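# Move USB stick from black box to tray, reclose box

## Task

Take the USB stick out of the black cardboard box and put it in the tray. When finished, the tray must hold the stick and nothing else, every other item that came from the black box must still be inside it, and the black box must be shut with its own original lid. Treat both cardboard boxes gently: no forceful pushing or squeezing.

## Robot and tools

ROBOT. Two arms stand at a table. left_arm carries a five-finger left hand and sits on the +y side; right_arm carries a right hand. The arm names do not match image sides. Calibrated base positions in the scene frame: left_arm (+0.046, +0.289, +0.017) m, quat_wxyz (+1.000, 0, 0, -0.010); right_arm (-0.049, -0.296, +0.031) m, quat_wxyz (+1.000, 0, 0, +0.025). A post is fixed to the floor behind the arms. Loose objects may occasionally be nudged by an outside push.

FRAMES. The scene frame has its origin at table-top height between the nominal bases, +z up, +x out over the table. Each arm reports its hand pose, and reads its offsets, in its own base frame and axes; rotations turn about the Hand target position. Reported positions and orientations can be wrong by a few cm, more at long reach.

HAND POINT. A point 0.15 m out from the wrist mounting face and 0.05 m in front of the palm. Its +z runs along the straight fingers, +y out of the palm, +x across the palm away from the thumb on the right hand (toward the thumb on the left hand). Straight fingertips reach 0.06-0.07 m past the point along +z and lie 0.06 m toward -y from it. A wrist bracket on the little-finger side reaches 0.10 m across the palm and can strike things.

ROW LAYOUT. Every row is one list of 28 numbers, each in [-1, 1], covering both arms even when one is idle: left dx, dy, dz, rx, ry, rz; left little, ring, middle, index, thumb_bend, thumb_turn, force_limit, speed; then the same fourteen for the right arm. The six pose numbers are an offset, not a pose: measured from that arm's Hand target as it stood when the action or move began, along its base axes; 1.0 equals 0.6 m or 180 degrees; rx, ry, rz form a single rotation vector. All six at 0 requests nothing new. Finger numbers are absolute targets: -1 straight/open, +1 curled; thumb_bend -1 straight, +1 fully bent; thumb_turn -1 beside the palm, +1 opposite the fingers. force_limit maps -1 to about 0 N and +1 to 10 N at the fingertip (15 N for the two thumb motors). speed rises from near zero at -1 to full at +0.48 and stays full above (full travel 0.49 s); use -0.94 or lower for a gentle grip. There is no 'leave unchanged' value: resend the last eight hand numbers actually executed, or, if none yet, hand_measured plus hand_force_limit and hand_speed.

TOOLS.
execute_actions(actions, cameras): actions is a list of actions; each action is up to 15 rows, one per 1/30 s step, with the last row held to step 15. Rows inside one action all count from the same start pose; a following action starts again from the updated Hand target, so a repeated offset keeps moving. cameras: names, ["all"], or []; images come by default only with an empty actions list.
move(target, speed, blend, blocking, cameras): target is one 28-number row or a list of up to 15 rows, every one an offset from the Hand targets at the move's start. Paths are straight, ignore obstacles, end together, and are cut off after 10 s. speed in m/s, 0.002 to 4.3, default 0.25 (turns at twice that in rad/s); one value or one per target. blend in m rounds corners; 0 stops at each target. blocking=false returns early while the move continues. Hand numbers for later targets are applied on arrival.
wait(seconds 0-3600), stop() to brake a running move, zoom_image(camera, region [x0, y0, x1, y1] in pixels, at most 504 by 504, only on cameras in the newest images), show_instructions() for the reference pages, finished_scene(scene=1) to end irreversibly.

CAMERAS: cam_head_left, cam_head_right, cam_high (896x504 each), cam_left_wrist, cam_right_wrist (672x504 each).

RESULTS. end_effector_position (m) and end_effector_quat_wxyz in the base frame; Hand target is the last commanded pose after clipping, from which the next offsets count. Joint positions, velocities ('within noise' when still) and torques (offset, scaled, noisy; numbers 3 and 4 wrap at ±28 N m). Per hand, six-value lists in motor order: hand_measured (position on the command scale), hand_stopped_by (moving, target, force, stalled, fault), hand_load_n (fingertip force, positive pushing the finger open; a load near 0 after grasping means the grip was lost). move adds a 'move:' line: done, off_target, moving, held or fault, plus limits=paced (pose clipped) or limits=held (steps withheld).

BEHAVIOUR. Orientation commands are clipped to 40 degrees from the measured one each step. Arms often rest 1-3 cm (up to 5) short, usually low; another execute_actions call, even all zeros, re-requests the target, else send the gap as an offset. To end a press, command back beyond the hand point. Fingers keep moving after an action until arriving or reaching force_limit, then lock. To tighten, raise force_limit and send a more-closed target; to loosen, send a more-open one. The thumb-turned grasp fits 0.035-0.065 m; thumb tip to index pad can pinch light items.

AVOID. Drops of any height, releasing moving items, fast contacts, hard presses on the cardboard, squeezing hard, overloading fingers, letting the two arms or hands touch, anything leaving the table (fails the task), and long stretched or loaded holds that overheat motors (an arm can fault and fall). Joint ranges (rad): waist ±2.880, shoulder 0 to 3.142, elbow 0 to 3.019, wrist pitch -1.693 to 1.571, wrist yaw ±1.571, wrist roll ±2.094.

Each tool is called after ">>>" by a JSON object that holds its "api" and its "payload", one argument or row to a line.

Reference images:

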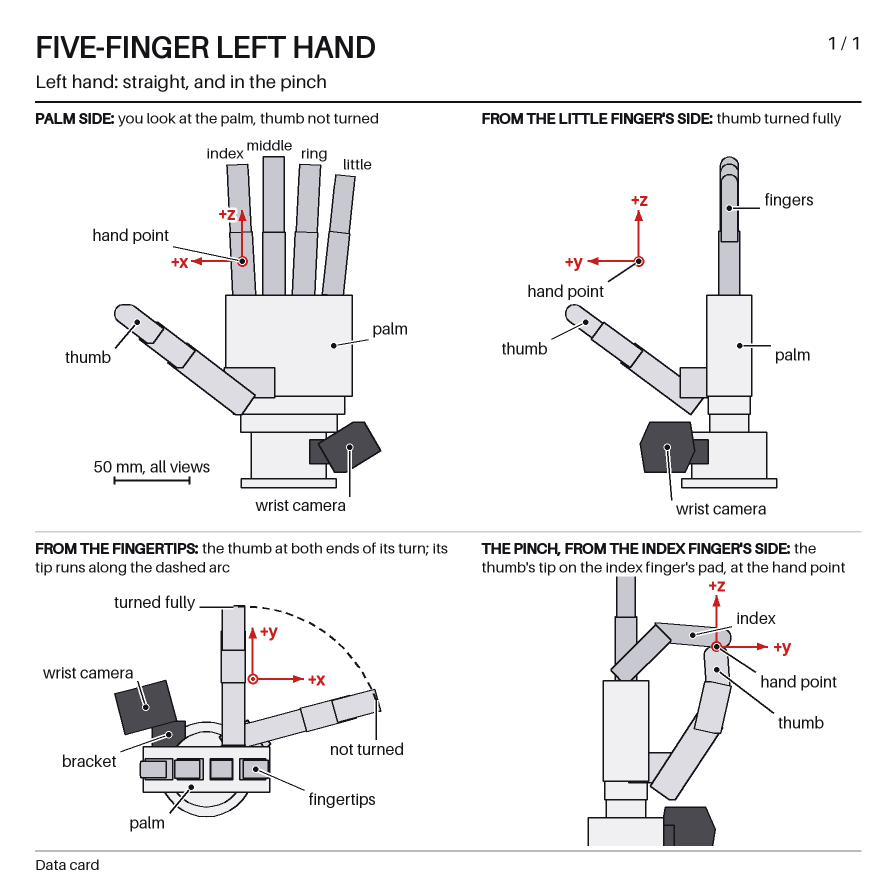

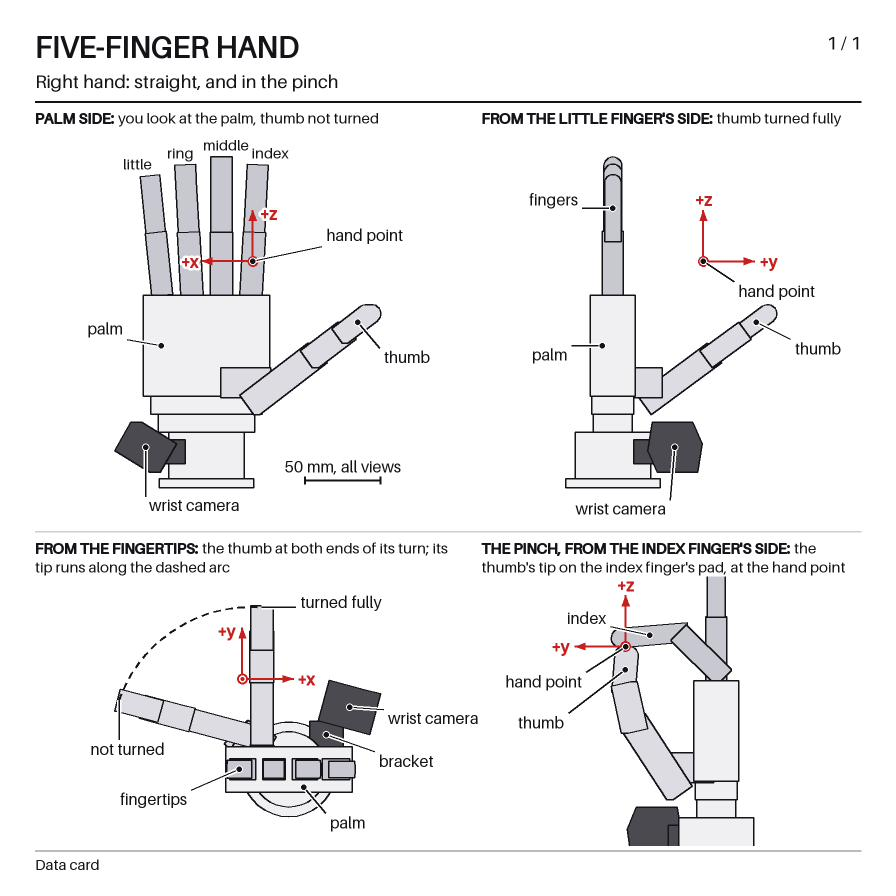

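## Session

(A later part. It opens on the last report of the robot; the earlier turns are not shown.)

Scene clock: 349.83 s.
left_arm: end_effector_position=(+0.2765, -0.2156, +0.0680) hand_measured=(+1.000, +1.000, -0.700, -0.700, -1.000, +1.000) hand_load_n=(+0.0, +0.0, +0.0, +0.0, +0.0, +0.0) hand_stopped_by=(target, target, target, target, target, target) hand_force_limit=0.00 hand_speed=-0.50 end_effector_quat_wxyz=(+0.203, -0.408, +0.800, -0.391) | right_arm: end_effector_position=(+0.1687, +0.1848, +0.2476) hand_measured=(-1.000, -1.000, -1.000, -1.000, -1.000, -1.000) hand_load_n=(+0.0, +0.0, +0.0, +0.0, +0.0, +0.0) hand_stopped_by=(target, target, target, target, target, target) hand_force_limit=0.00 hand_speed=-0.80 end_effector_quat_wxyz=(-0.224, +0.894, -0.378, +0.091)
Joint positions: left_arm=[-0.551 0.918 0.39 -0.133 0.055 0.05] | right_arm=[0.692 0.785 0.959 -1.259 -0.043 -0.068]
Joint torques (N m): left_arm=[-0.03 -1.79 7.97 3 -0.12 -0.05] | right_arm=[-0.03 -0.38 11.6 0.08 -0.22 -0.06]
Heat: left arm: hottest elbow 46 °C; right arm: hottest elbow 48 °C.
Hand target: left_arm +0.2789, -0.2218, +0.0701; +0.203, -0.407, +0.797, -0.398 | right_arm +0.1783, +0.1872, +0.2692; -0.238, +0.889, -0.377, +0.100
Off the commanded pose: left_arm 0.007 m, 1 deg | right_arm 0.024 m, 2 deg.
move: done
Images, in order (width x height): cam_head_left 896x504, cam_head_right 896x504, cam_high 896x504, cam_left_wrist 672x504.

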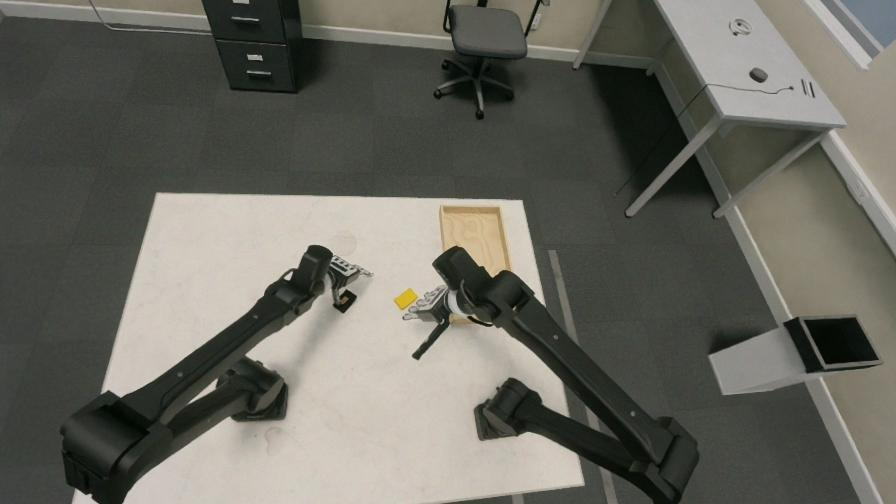

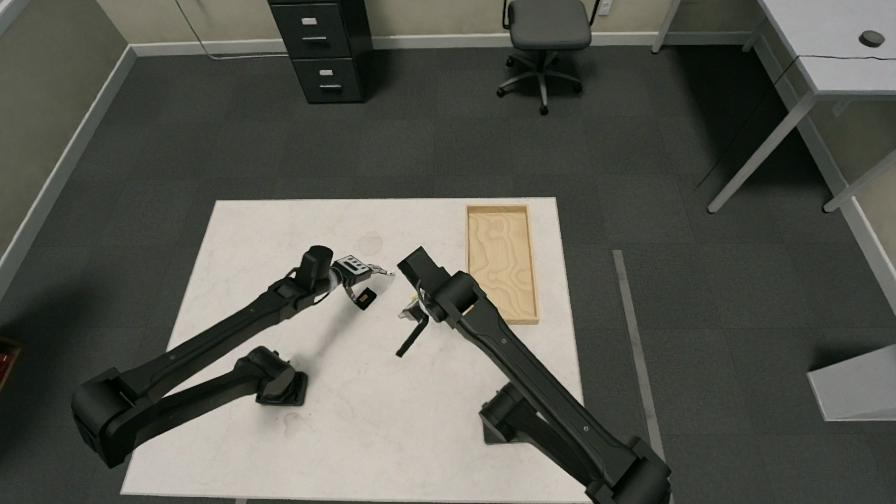

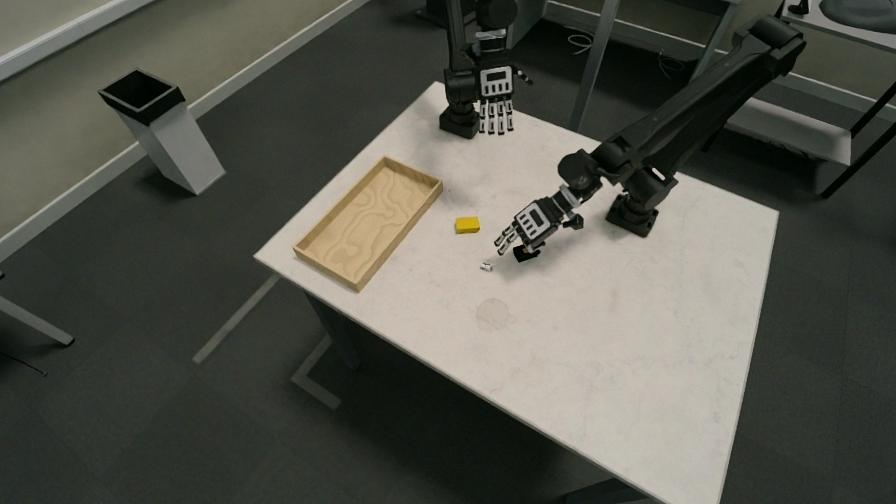

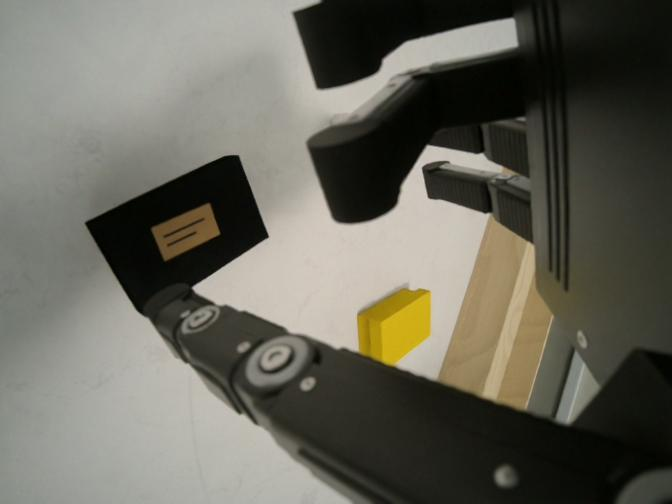

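>>> {"api": "move", "payload": {
  "target": [-0.0053,0.004,-0.027,0,0,0,1,1,-0.7,-0.7,-1,1,0,-0.5,0,0,0,0,0,0,-1,-1,-1,-1,-1,-1,0,-0.8],
  "speed": 0.04,
  "cameras": ["cam_left_wrist", "cam_head_left","cam_head_right","cam_high"]
}}

>>> {"api": "zoom_image", "payload": {
  "camera": "cam_head_left",
  "region": [310, 260, 380, 316]
}}

>>> {"api": "zoom_image", "payload": {
  "camera": "cam_head_right",
  "region": [330, 260, 400, 316]
}}

>>> {"api": "zoom_image", "payload": {
  "camera": "cam_left_wrist",
  "region": [60, 120, 300, 340]
}}

Scene clock: 378.27 s.
left_arm: end_effector_position=(+0.2770, -0.2159, +0.0567) hand_measured=(+1.000, +1.000, -0.700, -0.700, -1.000, +1.000) hand_load_n=(+0.0, +0.0, +0.0, +0.0, +0.0, +0.0) hand_stopped_by=(target, target, target, target, target, target) hand_force_limit=0.00 hand_speed=-0.50 end_effector_quat_wxyz=(+0.205, -0.407, +0.798, -0.394) | right_arm: end_effector_position=(+0.1687, +0.1848, +0.2476) hand_measured=(-1.000, -1.000, -1.000, -1.000, -1.000, -1.000) hand_load_n=(+0.0, +0.0, -0.5, +0.0, -0.5, +0.0) hand_stopped_by=(target, target, target, target, target, target) hand_force_limit=0.00 hand_speed=-0.80 end_effector_quat_wxyz=(-0.224, +0.894, -0.378, +0.091)
Joint positions: left_arm=[-0.551 0.946 0.364 -0.068 0.055 0.05] | right_arm=[0.692 0.785 0.959 -1.259 -0.043 -0.068]
Joint torques (N m): left_arm=[0.09 -1.96 6.98 3.06 -0.08 -0.04] | right_arm=[-0.09 -0.5 11.55 0.12 -0.25 -0.04]
Heat: left arm: hottest elbow 44 °C; right arm: hottest elbow 49 °C.
Hand target: left_arm +0.2757, -0.2194, +0.0539; +0.203, -0.407, +0.797, -0.398 | right_arm +0.1783, +0.1872, +0.2692; -0.238, +0.889, -0.377, +0.100
Off the commanded pose: left_arm 0.005 m, 0 deg | right_arm 0.024 m, 2 deg.
move: done
Images, in order (width x height): cam_head_left 896x504, cam_head_right 896x504, cam_high 896x504, cam_left_wrist 672x504.

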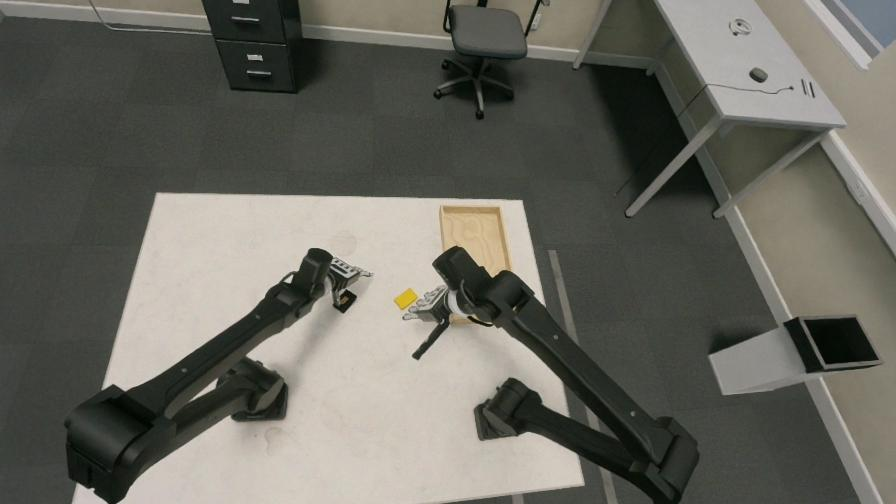

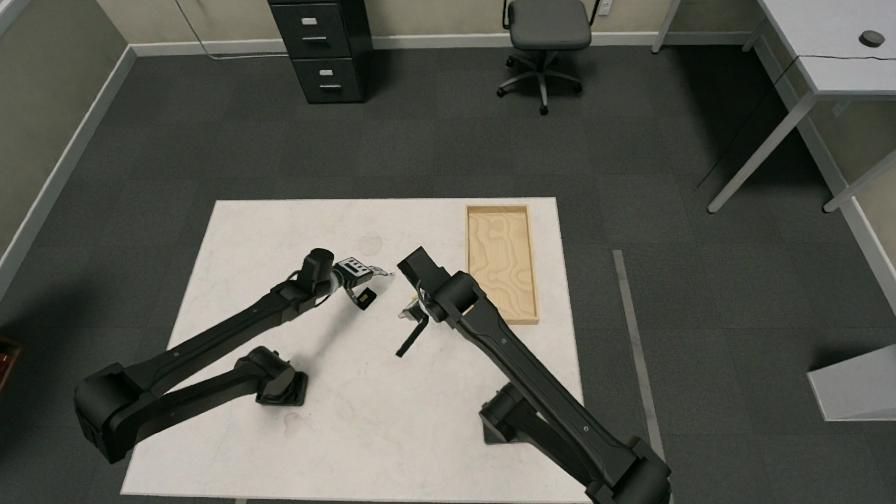

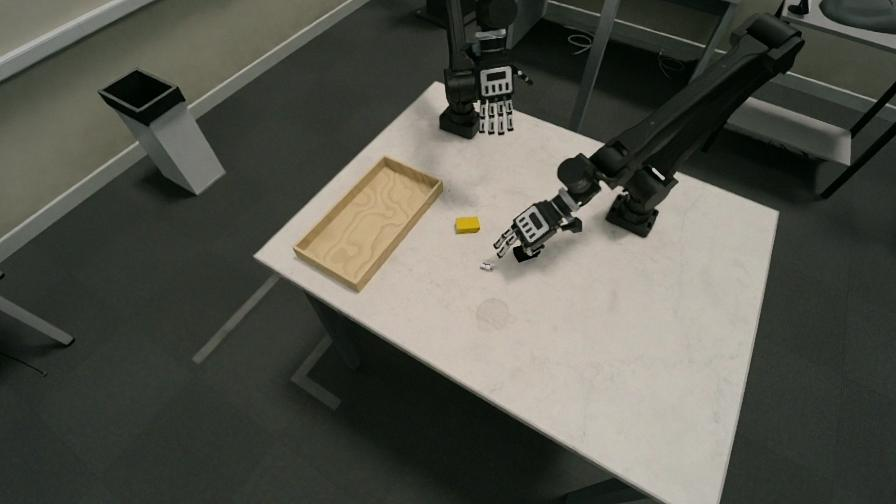

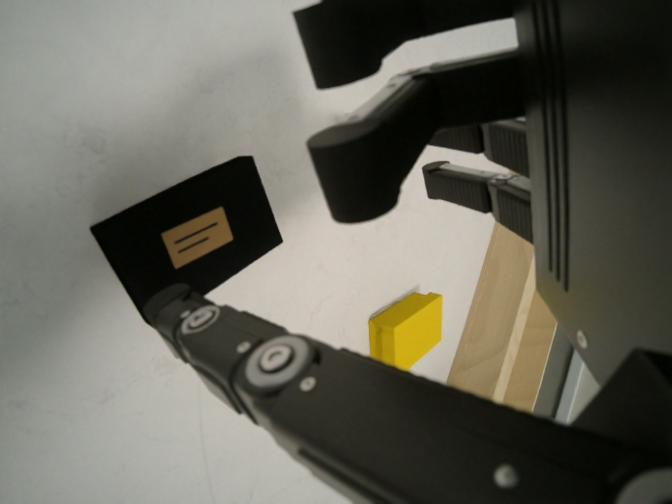

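Scaled by 7.200 from the camera's image (finer frame: 1280x720).

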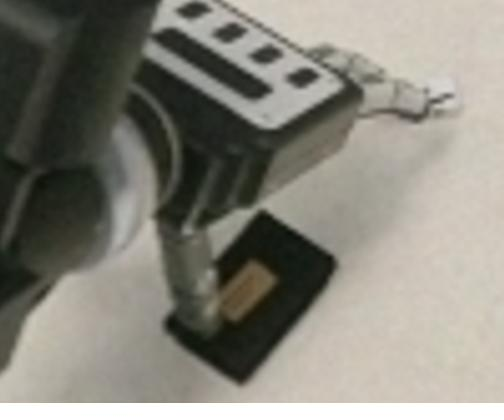

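Scaled by 7.200 from the camera's image (finer frame: 1280x720).

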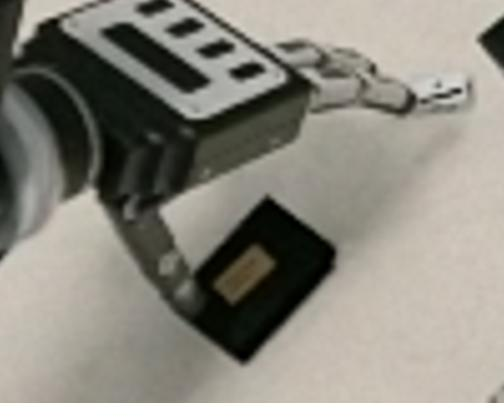

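Scaled by 2.100 from the camera's image (finer frame: 960x720).

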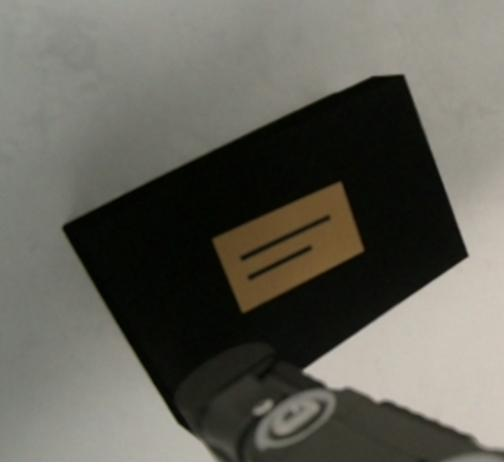

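>>> {"api": "move", "payload": {
  "target": [-0.0145,0.0115,0.003,0,0,0,1,1,-0.7,-0.7,-1,1,0,-0.5,0,0,0,0,0,0,-1,-1,-1,-1,-1,-1,0,-0.8],
  "speed": 0.04,
  "cameras": ["cam_left_wrist", "cam_head_left","cam_head_right","cam_high"]
}}

>>> {"api": "zoom_image", "payload": {
  "camera": "cam_head_left",
  "region": [310, 260, 380, 316]
}}

>>> {"api": "zoom_image", "payload": {
  "camera": "cam_head_right",
  "region": [330, 260, 400, 316]
}}

>>> {"api": "zoom_image", "payload": {
  "camera": "cam_left_wrist",
  "region": [60, 120, 300, 340]
}}

Scene clock: 389.90 s.
left_arm: end_effector_position=(+0.2724, -0.2131, +0.0581) hand_measured=(+1.000, +1.000, -0.700, -0.700, -1.000, +1.000) hand_load_n=(+0.0, +0.0, +0.0, +0.0, +0.0, +0.0) hand_stopped_by=(target, target, target, target, target, target) hand_force_limit=0.00 hand_speed=-0.50 end_effector_quat_wxyz=(+0.208, -0.405, +0.795, -0.400) | right_arm: end_effector_position=(+0.1687, +0.1848, +0.2476) hand_measured=(-1.000, -1.000, -1.000, -1.000, -1.000, -1.000) hand_load_n=(+0.0, +0.0, +0.0, +0.0, +0.0, +0.0) hand_stopped_by=(target, target, target, target, target, target) hand_force_limit=0.00 hand_speed=-0.80 end_effector_quat_wxyz=(-0.224, +0.894, -0.378, +0.091)
Joint positions: left_arm=[-0.551 0.913 0.345 -0.068 0.055 0.05] | right_arm=[0.692 0.785 0.959 -1.259 -0.043 -0.068]
Joint torques (N m): left_arm=[0.62 -3.08 7.04 1.62 0.08 -0.01] | right_arm=[0.09 -0.56 11.56 0.16 -0.24 -0.05]
Heat: left arm: hottest elbow 42 °C; right arm: hottest elbow 49 °C.
Hand target: left_arm +0.2669, -0.2125, +0.0556; +0.203, -0.407, +0.797, -0.398 | right_arm +0.1783, +0.1872, +0.2692; -0.238, +0.889, -0.377, +0.100
Off the commanded pose: left_arm 0.006 m, 1 deg | right_arm 0.024 m, 2 deg.
move: done
Images, in order (width x height): cam_head_left 896x504, cam_head_right 896x504, cam_high 896x504, cam_left_wrist 672x504.

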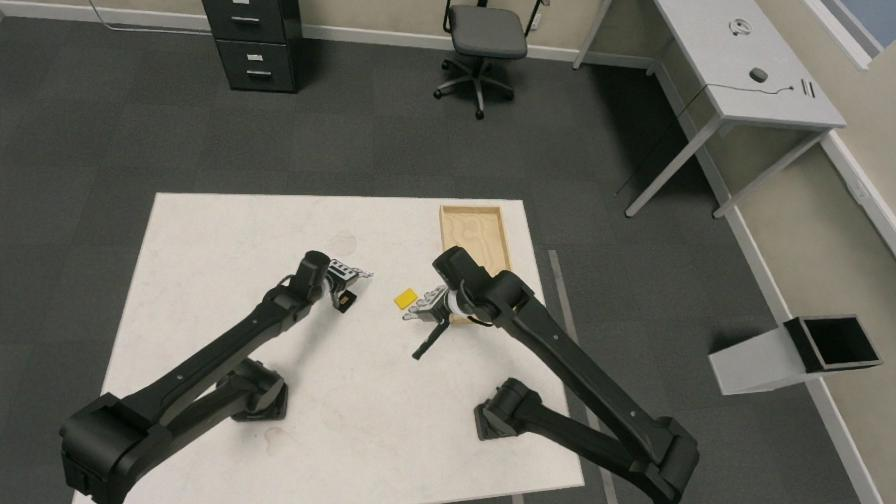

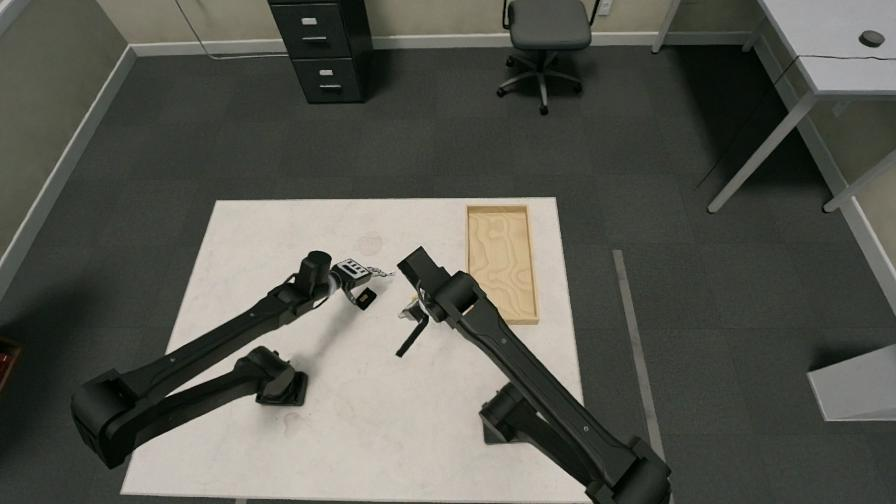

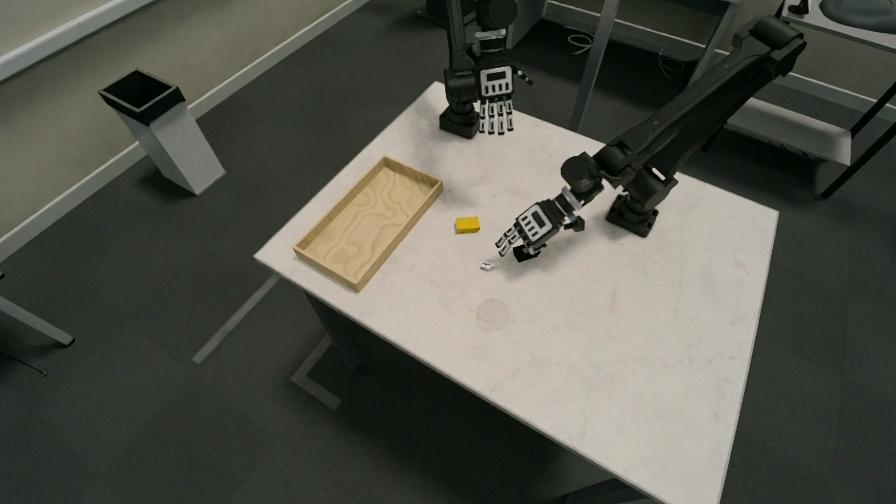

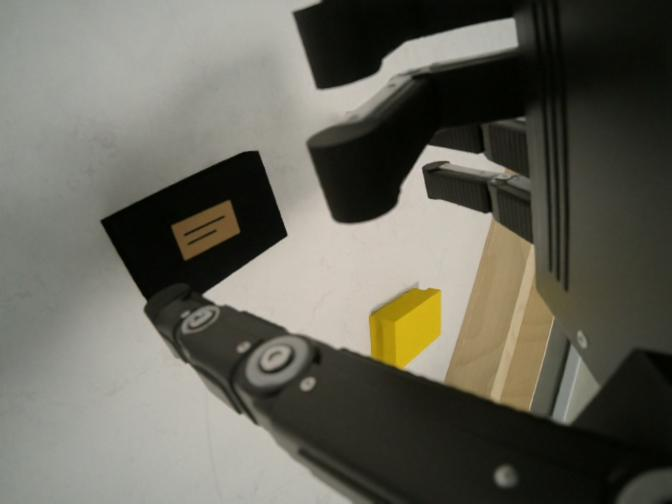

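Scaled by 7.200 from the camera's image (finer frame: 1280x720).

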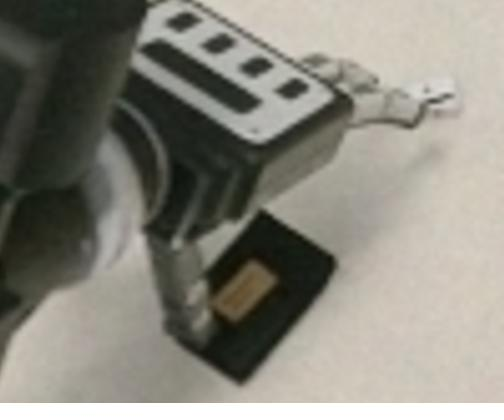

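Scaled by 7.200 from the camera's image (finer frame: 1280x720).

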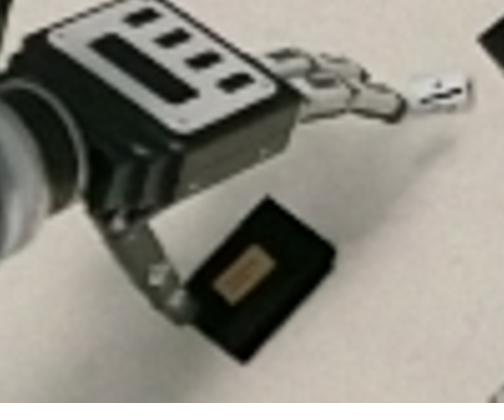

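Scaled by 2.100 from the camera's image (finer frame: 960x720).

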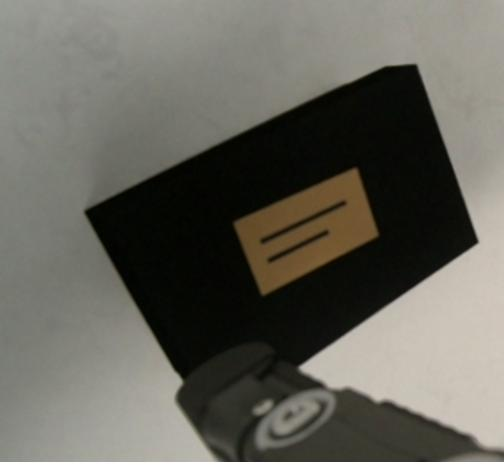

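>>> {"api": "move", "payload": {
  "target": [
    [-0.020,0.014,0.0,0,0,0,1,1,-0.7,-0.7,-1,1,0,-0.5,0,0,0,0,0,0,-1,-1,-1,-1,-1,-1,0,-0.8],
    [-0.020,0.014,-0.025,0,0,0,1,1,-0.7,-0.7,-1,1,0,-0.5,0,0,0,0,0,0,-1,-1,-1,-1,-1,-1,0,-0.8]
  ],
  "speed": 0.04,
  "cameras": ["cam_left_wrist", "cam_head_left","cam_head_right","cam_high"]
}}

>>> {"api": "zoom_image", "payload": {
  "camera": "cam_head_left",
  "region": [310, 260, 380, 316]
}}

>>> {"api": "zoom_image", "payload": {
  "camera": "cam_head_right",
  "region": [330, 260, 400, 316]
}}

>>> {"api": "zoom_image", "payload": {
  "camera": "cam_left_wrist",
  "region": [60, 120, 300, 340]
}}

Scene clock: 404.80 s.
left_arm: end_effector_position=(+0.2552, -0.2029, +0.0434) hand_measured=(+1.000, +1.000, -0.700, -0.700, -1.000, +1.000) hand_load_n=(+0.0, +0.0, +0.0, +0.0, +0.0, +0.0) hand_stopped_by=(target, target, target, target, target, target) hand_force_limit=0.00 hand_speed=-0.50 end_effector_quat_wxyz=(+0.204, -0.406, +0.798, -0.395) | right_arm: end_effector_position=(+0.1687, +0.1848, +0.2476) hand_measured=(-1.000, -1.000, -1.000, -1.000, -1.000, -1.000) hand_load_n=(+0.0, +0.0, +0.0, -0.5, +0.0, +0.0) hand_stopped_by=(target, target, target, target, target, target) hand_force_limit=0.00 hand_speed=-0.80 end_effector_quat_wxyz=(-0.224, +0.894, -0.378, +0.091)
Joint positions: left_arm=[-0.551 0.872 0.289 -0.068 0.056 0.05] | right_arm=[0.692 0.785 0.959 -1.259 -0.043 -0.068]
Joint torques (N m): left_arm=[1.03 -0.97 6.91 3.03 0.13 0.02] | right_arm=[-0.09 -0.56 11.55 0.13 -0.22 -0.05]
Heat: left arm: hottest elbow 41 °C; right arm: hottest elbow 49 °C.
Hand target: left_arm +0.2550, -0.2041, +0.0406; +0.203, -0.407, +0.797, -0.398 | right_arm +0.1783, +0.1872, +0.2692; -0.238, +0.889, -0.377, +0.100
Off the commanded pose: left_arm 0.003 m, 0 deg | right_arm 0.024 m, 2 deg.
move: done
Images, in order (width x height): cam_head_left 896x504, cam_head_right 896x504, cam_high 896x504, cam_left_wrist 672x504.

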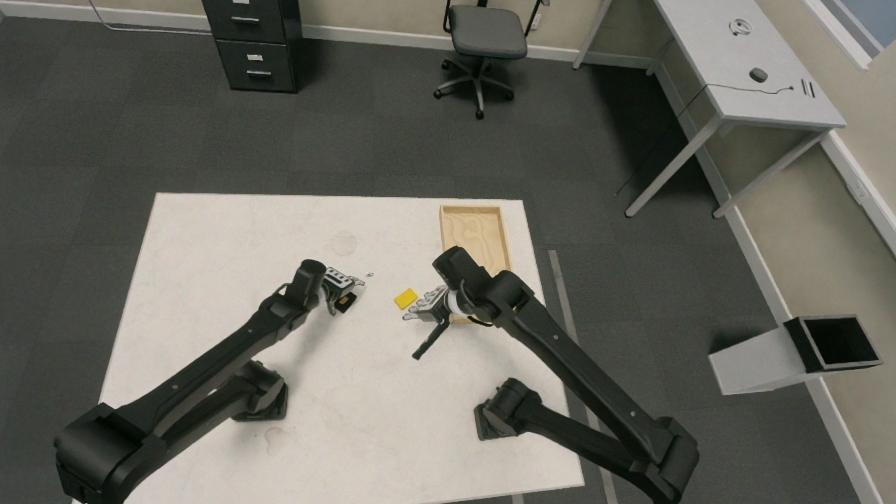

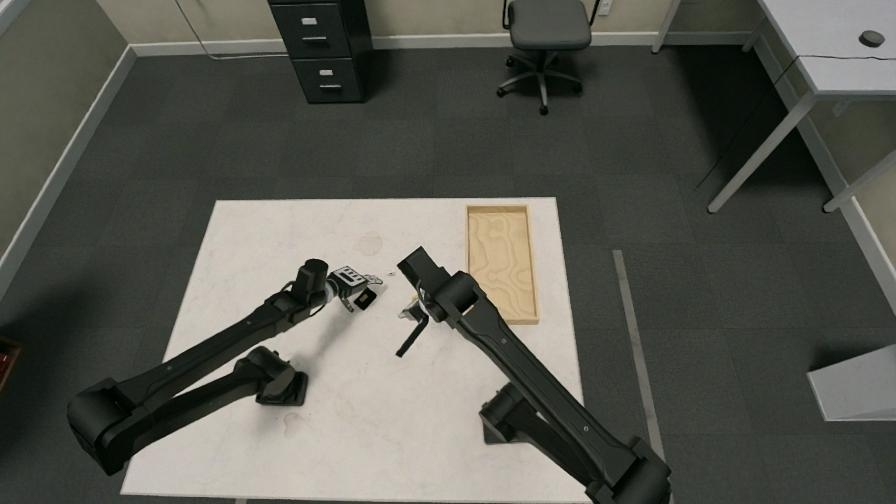

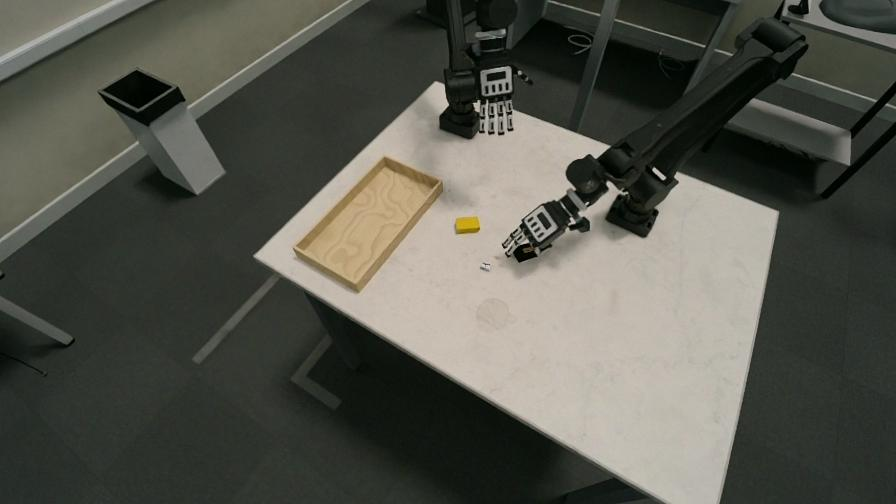

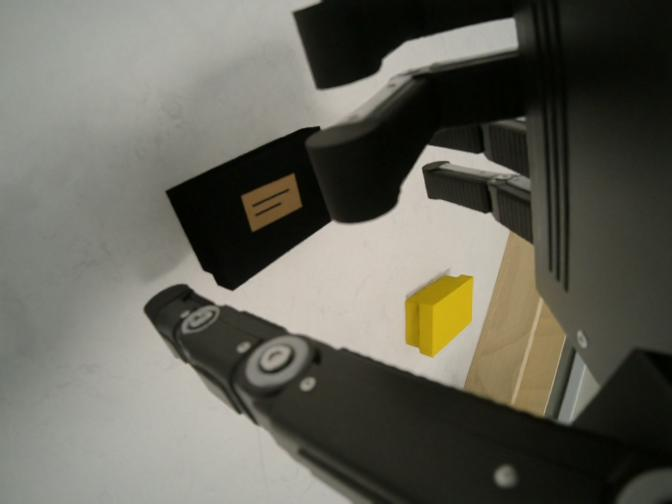

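Scaled by 7.200 from the camera's image (finer frame: 1280x720).

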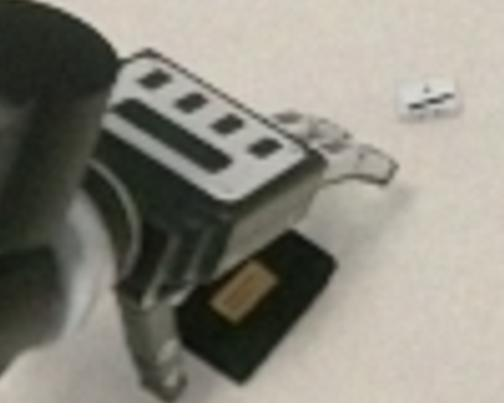

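Scaled by 7.200 from the camera's image (finer frame: 1280x720).

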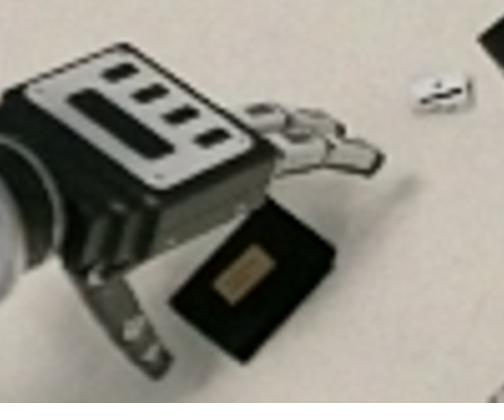

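Scaled by 2.100 from the camera's image (finer frame: 960x720).

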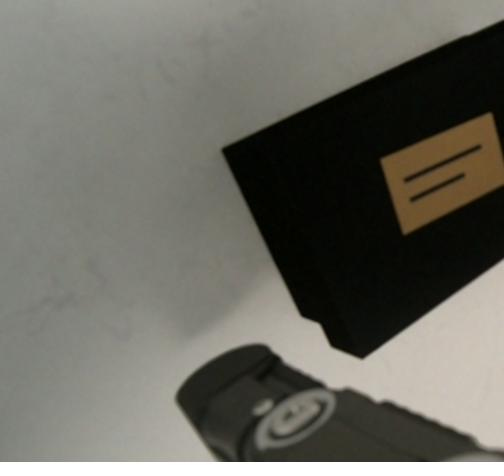

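>>> {"api": "move", "payload": {
  "target": [0,0,0,0,0,0,1,1,-0.7,-0.7,-1,1,0,-0.5,0.1537,0.0592,-0.3,0.156,-0.2315,-0.1038,1,1,1,1,-1,-1,0,-0.5],
  "speed": 0.15,
  "cameras": ["cam_left_wrist", "cam_right_wrist","cam_head_left","cam_high"]
}}

Scene clock: 443.13 s.
left_arm: end_effector_position=(+0.2552, -0.2029, +0.0434) hand_measured=(+1.000, +1.000, -0.700, -0.700, -1.000, +1.000) hand_load_n=(+0.0, +0.0, +0.0, +0.0, +0.0, +0.0) hand_stopped_by=(target, target, target, target, target, target) hand_force_limit=0.00 hand_speed=-0.50 end_effector_quat_wxyz=(+0.204, -0.406, +0.798, -0.395) | right_arm: end_effector_position=(+0.2738, +0.2187, +0.0895) hand_measured=(+1.000, +1.000, +1.000, +1.000, -1.000, -1.000) hand_load_n=(+0.0, +0.0, +0.0, +0.0, +0.0, +0.0) hand_stopped_by=(target, target, target, target, target, target) hand_force_limit=0.00 hand_speed=-0.50 end_effector_quat_wxyz=(-0.533, +0.644, -0.421, +0.352)
Joint positions: left_arm=[-0.551 0.872 0.289 -0.068 0.056 0.05] | right_arm=[0.783 0.815 0.089 0.527 0.369 0.067]
Joint torques (N m): left_arm=[1.03 -0.97 6.91 3.03 0.13 0.02] | right_arm=[2.26 0.5 6.19 2.25 0.06 0.09]
Heat: left arm: hottest elbow 40 °C; right arm: hottest elbow 48 °C.
Hand target: left_arm +0.2550, -0.2041, +0.0406; +0.203, -0.407, +0.797, -0.398 | right_arm +0.2704, +0.2226, +0.0891; -0.539, +0.643, -0.417, +0.349
Off the commanded pose: left_arm 0.003 m, 0 deg | right_arm 0.005 m, 1 deg.
move: done
Images, in order (width x height): cam_head_left 896x504, cam_high 896x504, cam_left_wrist 672x504, cam_right_wrist 672x504.

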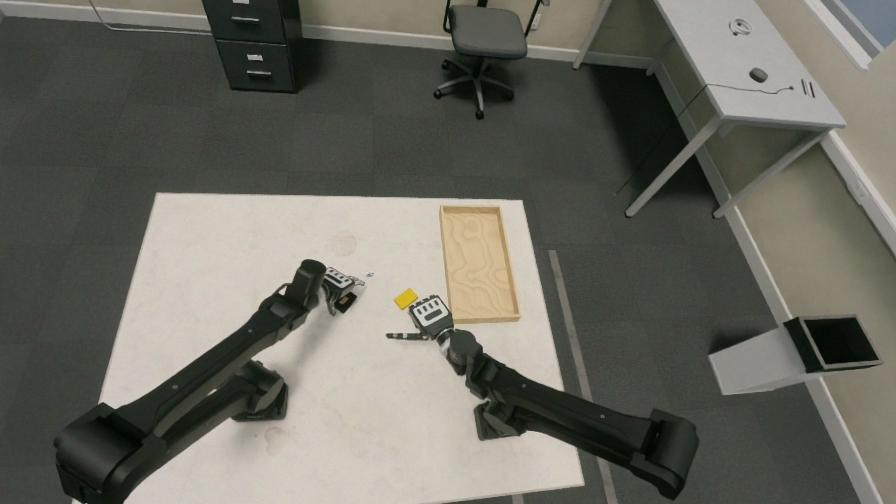

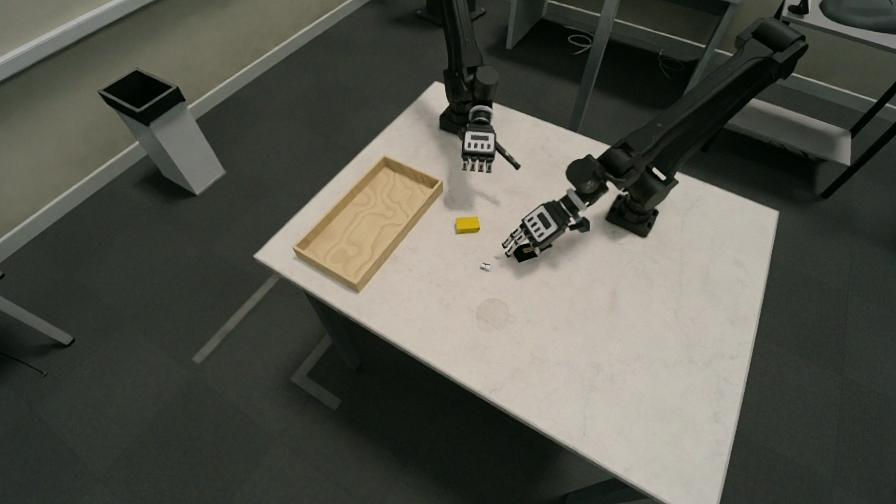

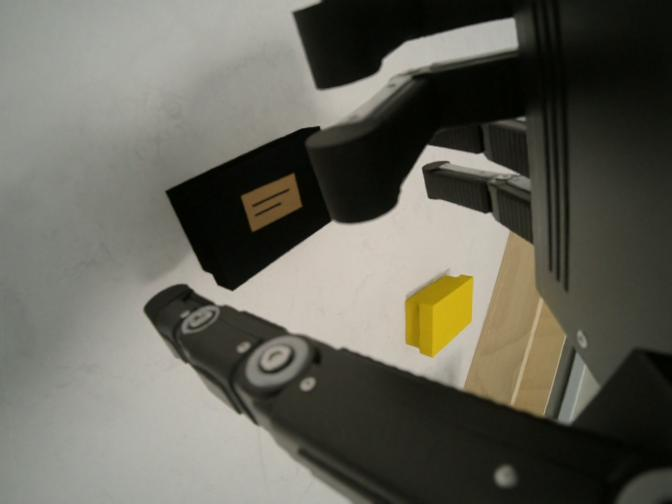

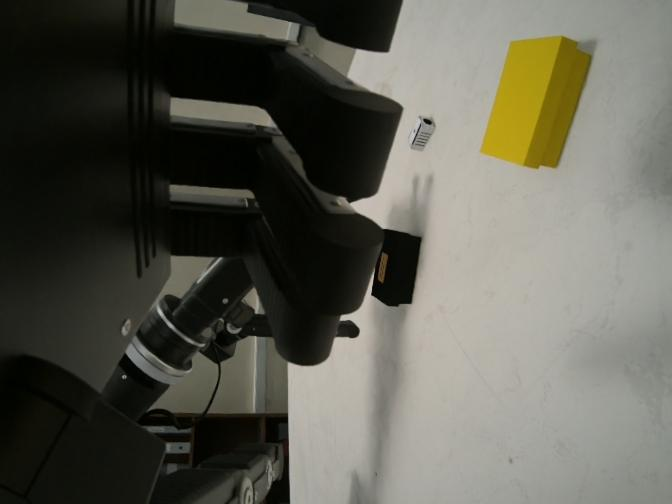

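>>> {"api": "zoom_image", "payload": {
  "camera": "cam_right_wrist",
  "region": [300, 90, 600, 350]
}}

Scaled by 1.680 from the camera's image (finer frame: 960x720).

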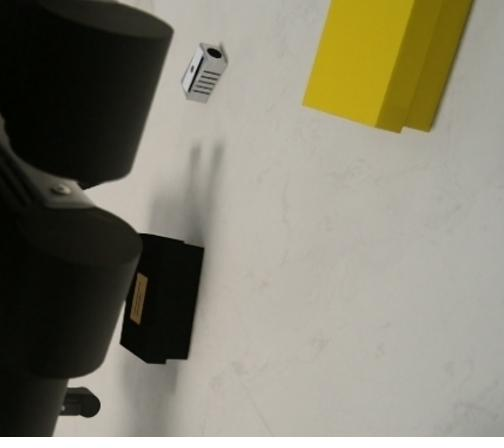

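>>> {"api": "move", "payload": {
  "target": [0,0,0,0,0,0,1,1,-0.48,-0.48,-1,1,0,-0.5,0,0,0,0,0,0,-1,-1,-1,-1,-1,-1,0,-0.5],
  "speed": 0.05,
  "cameras": ["cam_left_wrist", "cam_right_wrist"]
}}

>>> {"api": "move", "payload": {
  "target": [0,0,-0.02,0,0,0,1,1,-0.48,-0.48,-1,1,0,-0.5,0,0,0,0,0,0,-1,-1,-1,-1,-1,-1,0,-0.5],
  "speed": 0.04,
  "cameras": ["cam_left_wrist", "cam_right_wrist"]
}}

>>> {"api": "zoom_image", "payload": {
  "camera": "cam_right_wrist",
  "region": [250, 150, 550, 400]
}}

Scene clock: 465.30 s.
left_arm: end_effector_position=(+0.2552, -0.2029, +0.0434) hand_measured=(+1.000, +1.000, -0.480, -0.480, -1.000, +1.000) hand_load_n=(+0.0, +0.0, +0.0, +0.0, +0.0, +0.0) hand_stopped_by=(target, target, target, target, target, target) hand_force_limit=0.00 hand_speed=-0.50 end_effector_quat_wxyz=(+0.204, -0.406, +0.798, -0.395) | right_arm: end_effector_position=(+0.2737, +0.2189, +0.0894) hand_measured=(-1.000, -1.000, -1.000, -1.000, -1.000, -1.000) hand_load_n=(-0.5, +0.0, +0.0, +0.0, +0.0, +0.0) hand_stopped_by=(target, target, target, target, target, target) hand_force_limit=0.00 hand_speed=-0.50 end_effector_quat_wxyz=(-0.533, +0.644, -0.421, +0.352)
Joint positions: left_arm=[-0.551 0.872 0.289 -0.068 0.056 0.05] | right_arm=[0.784 0.815 0.089 0.528 0.37 0.067]
Joint torques (N m): left_arm=[0.97 -0.97 6.93 3.04 0.12 0.02] | right_arm=[2.32 0.26 6.19 2.32 0.06 0.08]
Heat: left arm: hottest elbow 39 °C; right arm: hottest elbow 44 °C.
Hand target: left_arm +0.2550, -0.2041, +0.0406; +0.203, -0.407, +0.797, -0.398 | right_arm +0.2705, +0.2226, +0.0892; -0.539, +0.643, -0.417, +0.349
Off the commanded pose: left_arm 0.003 m, 0 deg | right_arm 0.005 m, 1 deg.
move: done

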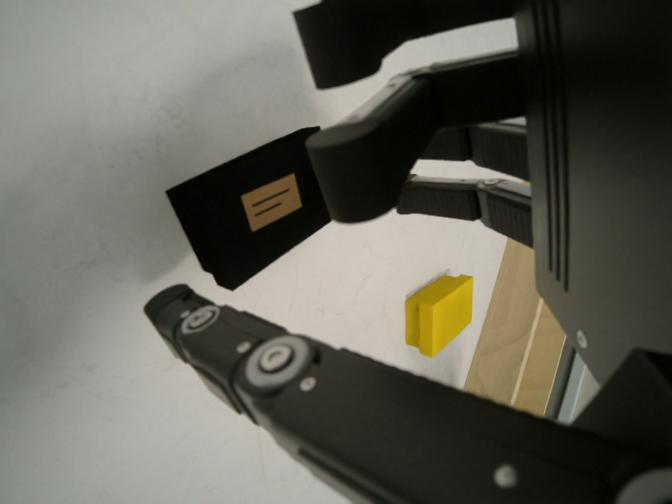

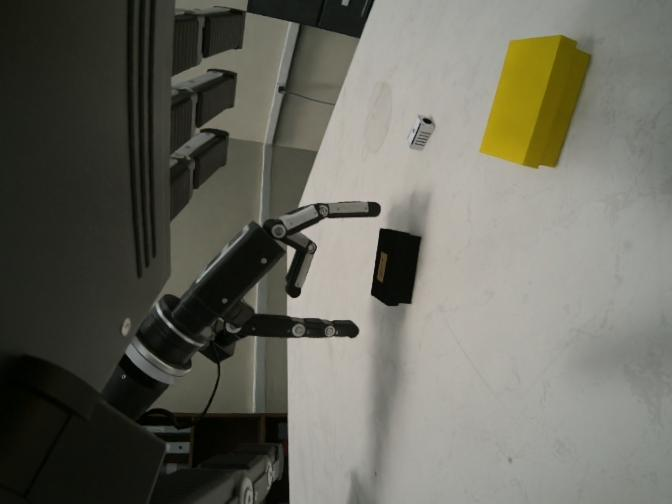

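Scene clock: 466.17 s.
left_arm: end_effector_position=(+0.2553, -0.2029, +0.0311) hand_measured=(+1.000, +1.000, -0.480, -0.480, -1.000, +1.000) hand_load_n=(+0.0, +0.0, +0.0, +0.0, +0.0, +0.0) hand_stopped_by=(target, target, target, target, target, target) hand_force_limit=0.00 hand_speed=-0.50 end_effector_quat_wxyz=(+0.204, -0.407, +0.798, -0.394) | right_arm: end_effector_position=(+0.2737, +0.2189, +0.0894) hand_measured=(-1.000, -1.000, -1.000, -1.000, -1.000, -1.000) hand_load_n=(+0.0, +0.0, +0.0, +0.0, +0.0, +0.0) hand_stopped_by=(target, target, target, target, target, target) hand_force_limit=0.00 hand_speed=-0.50 end_effector_quat_wxyz=(-0.533, +0.644, -0.421, +0.352)
Joint positions: left_arm=[-0.551 0.915 0.268 -0.004 0.056 0.05] | right_arm=[0.784 0.815 0.089 0.528 0.37 0.067]
Joint torques (N m): left_arm=[1.03 -1.14 6.67 3.02 0.12 0.02] | right_arm=[2.08 0.32 6.27 2.28 0.05 0.08]
Heat: left arm: hottest elbow 39 °C; right arm: hottest elbow 44 °C.
Hand target: left_arm +0.2550, -0.2041, +0.0287; +0.203, -0.407, +0.797, -0.398 | right_arm +0.2705, +0.2226, +0.0892; -0.539, +0.643, -0.417, +0.349
Off the commanded pose: left_arm 0.003 m, 0 deg | right_arm 0.005 m, 1 deg.
move: done

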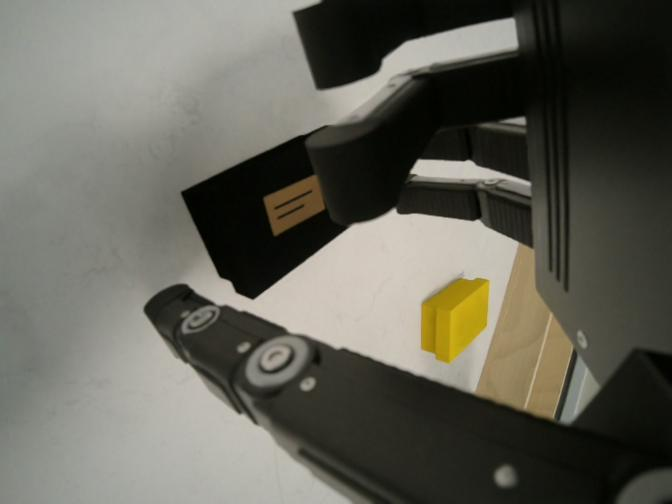

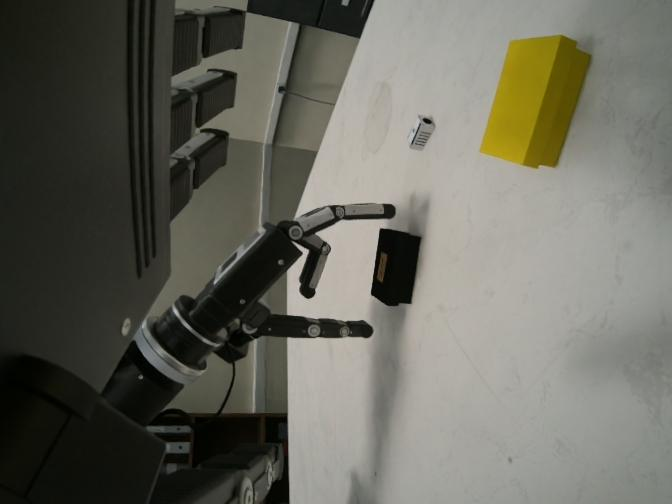

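Scaled by 1.680 from the camera's image (finer frame: 960x720).

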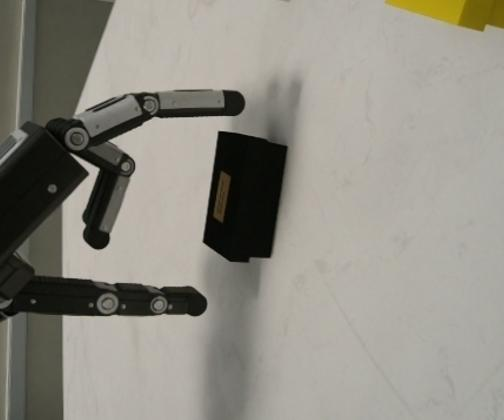

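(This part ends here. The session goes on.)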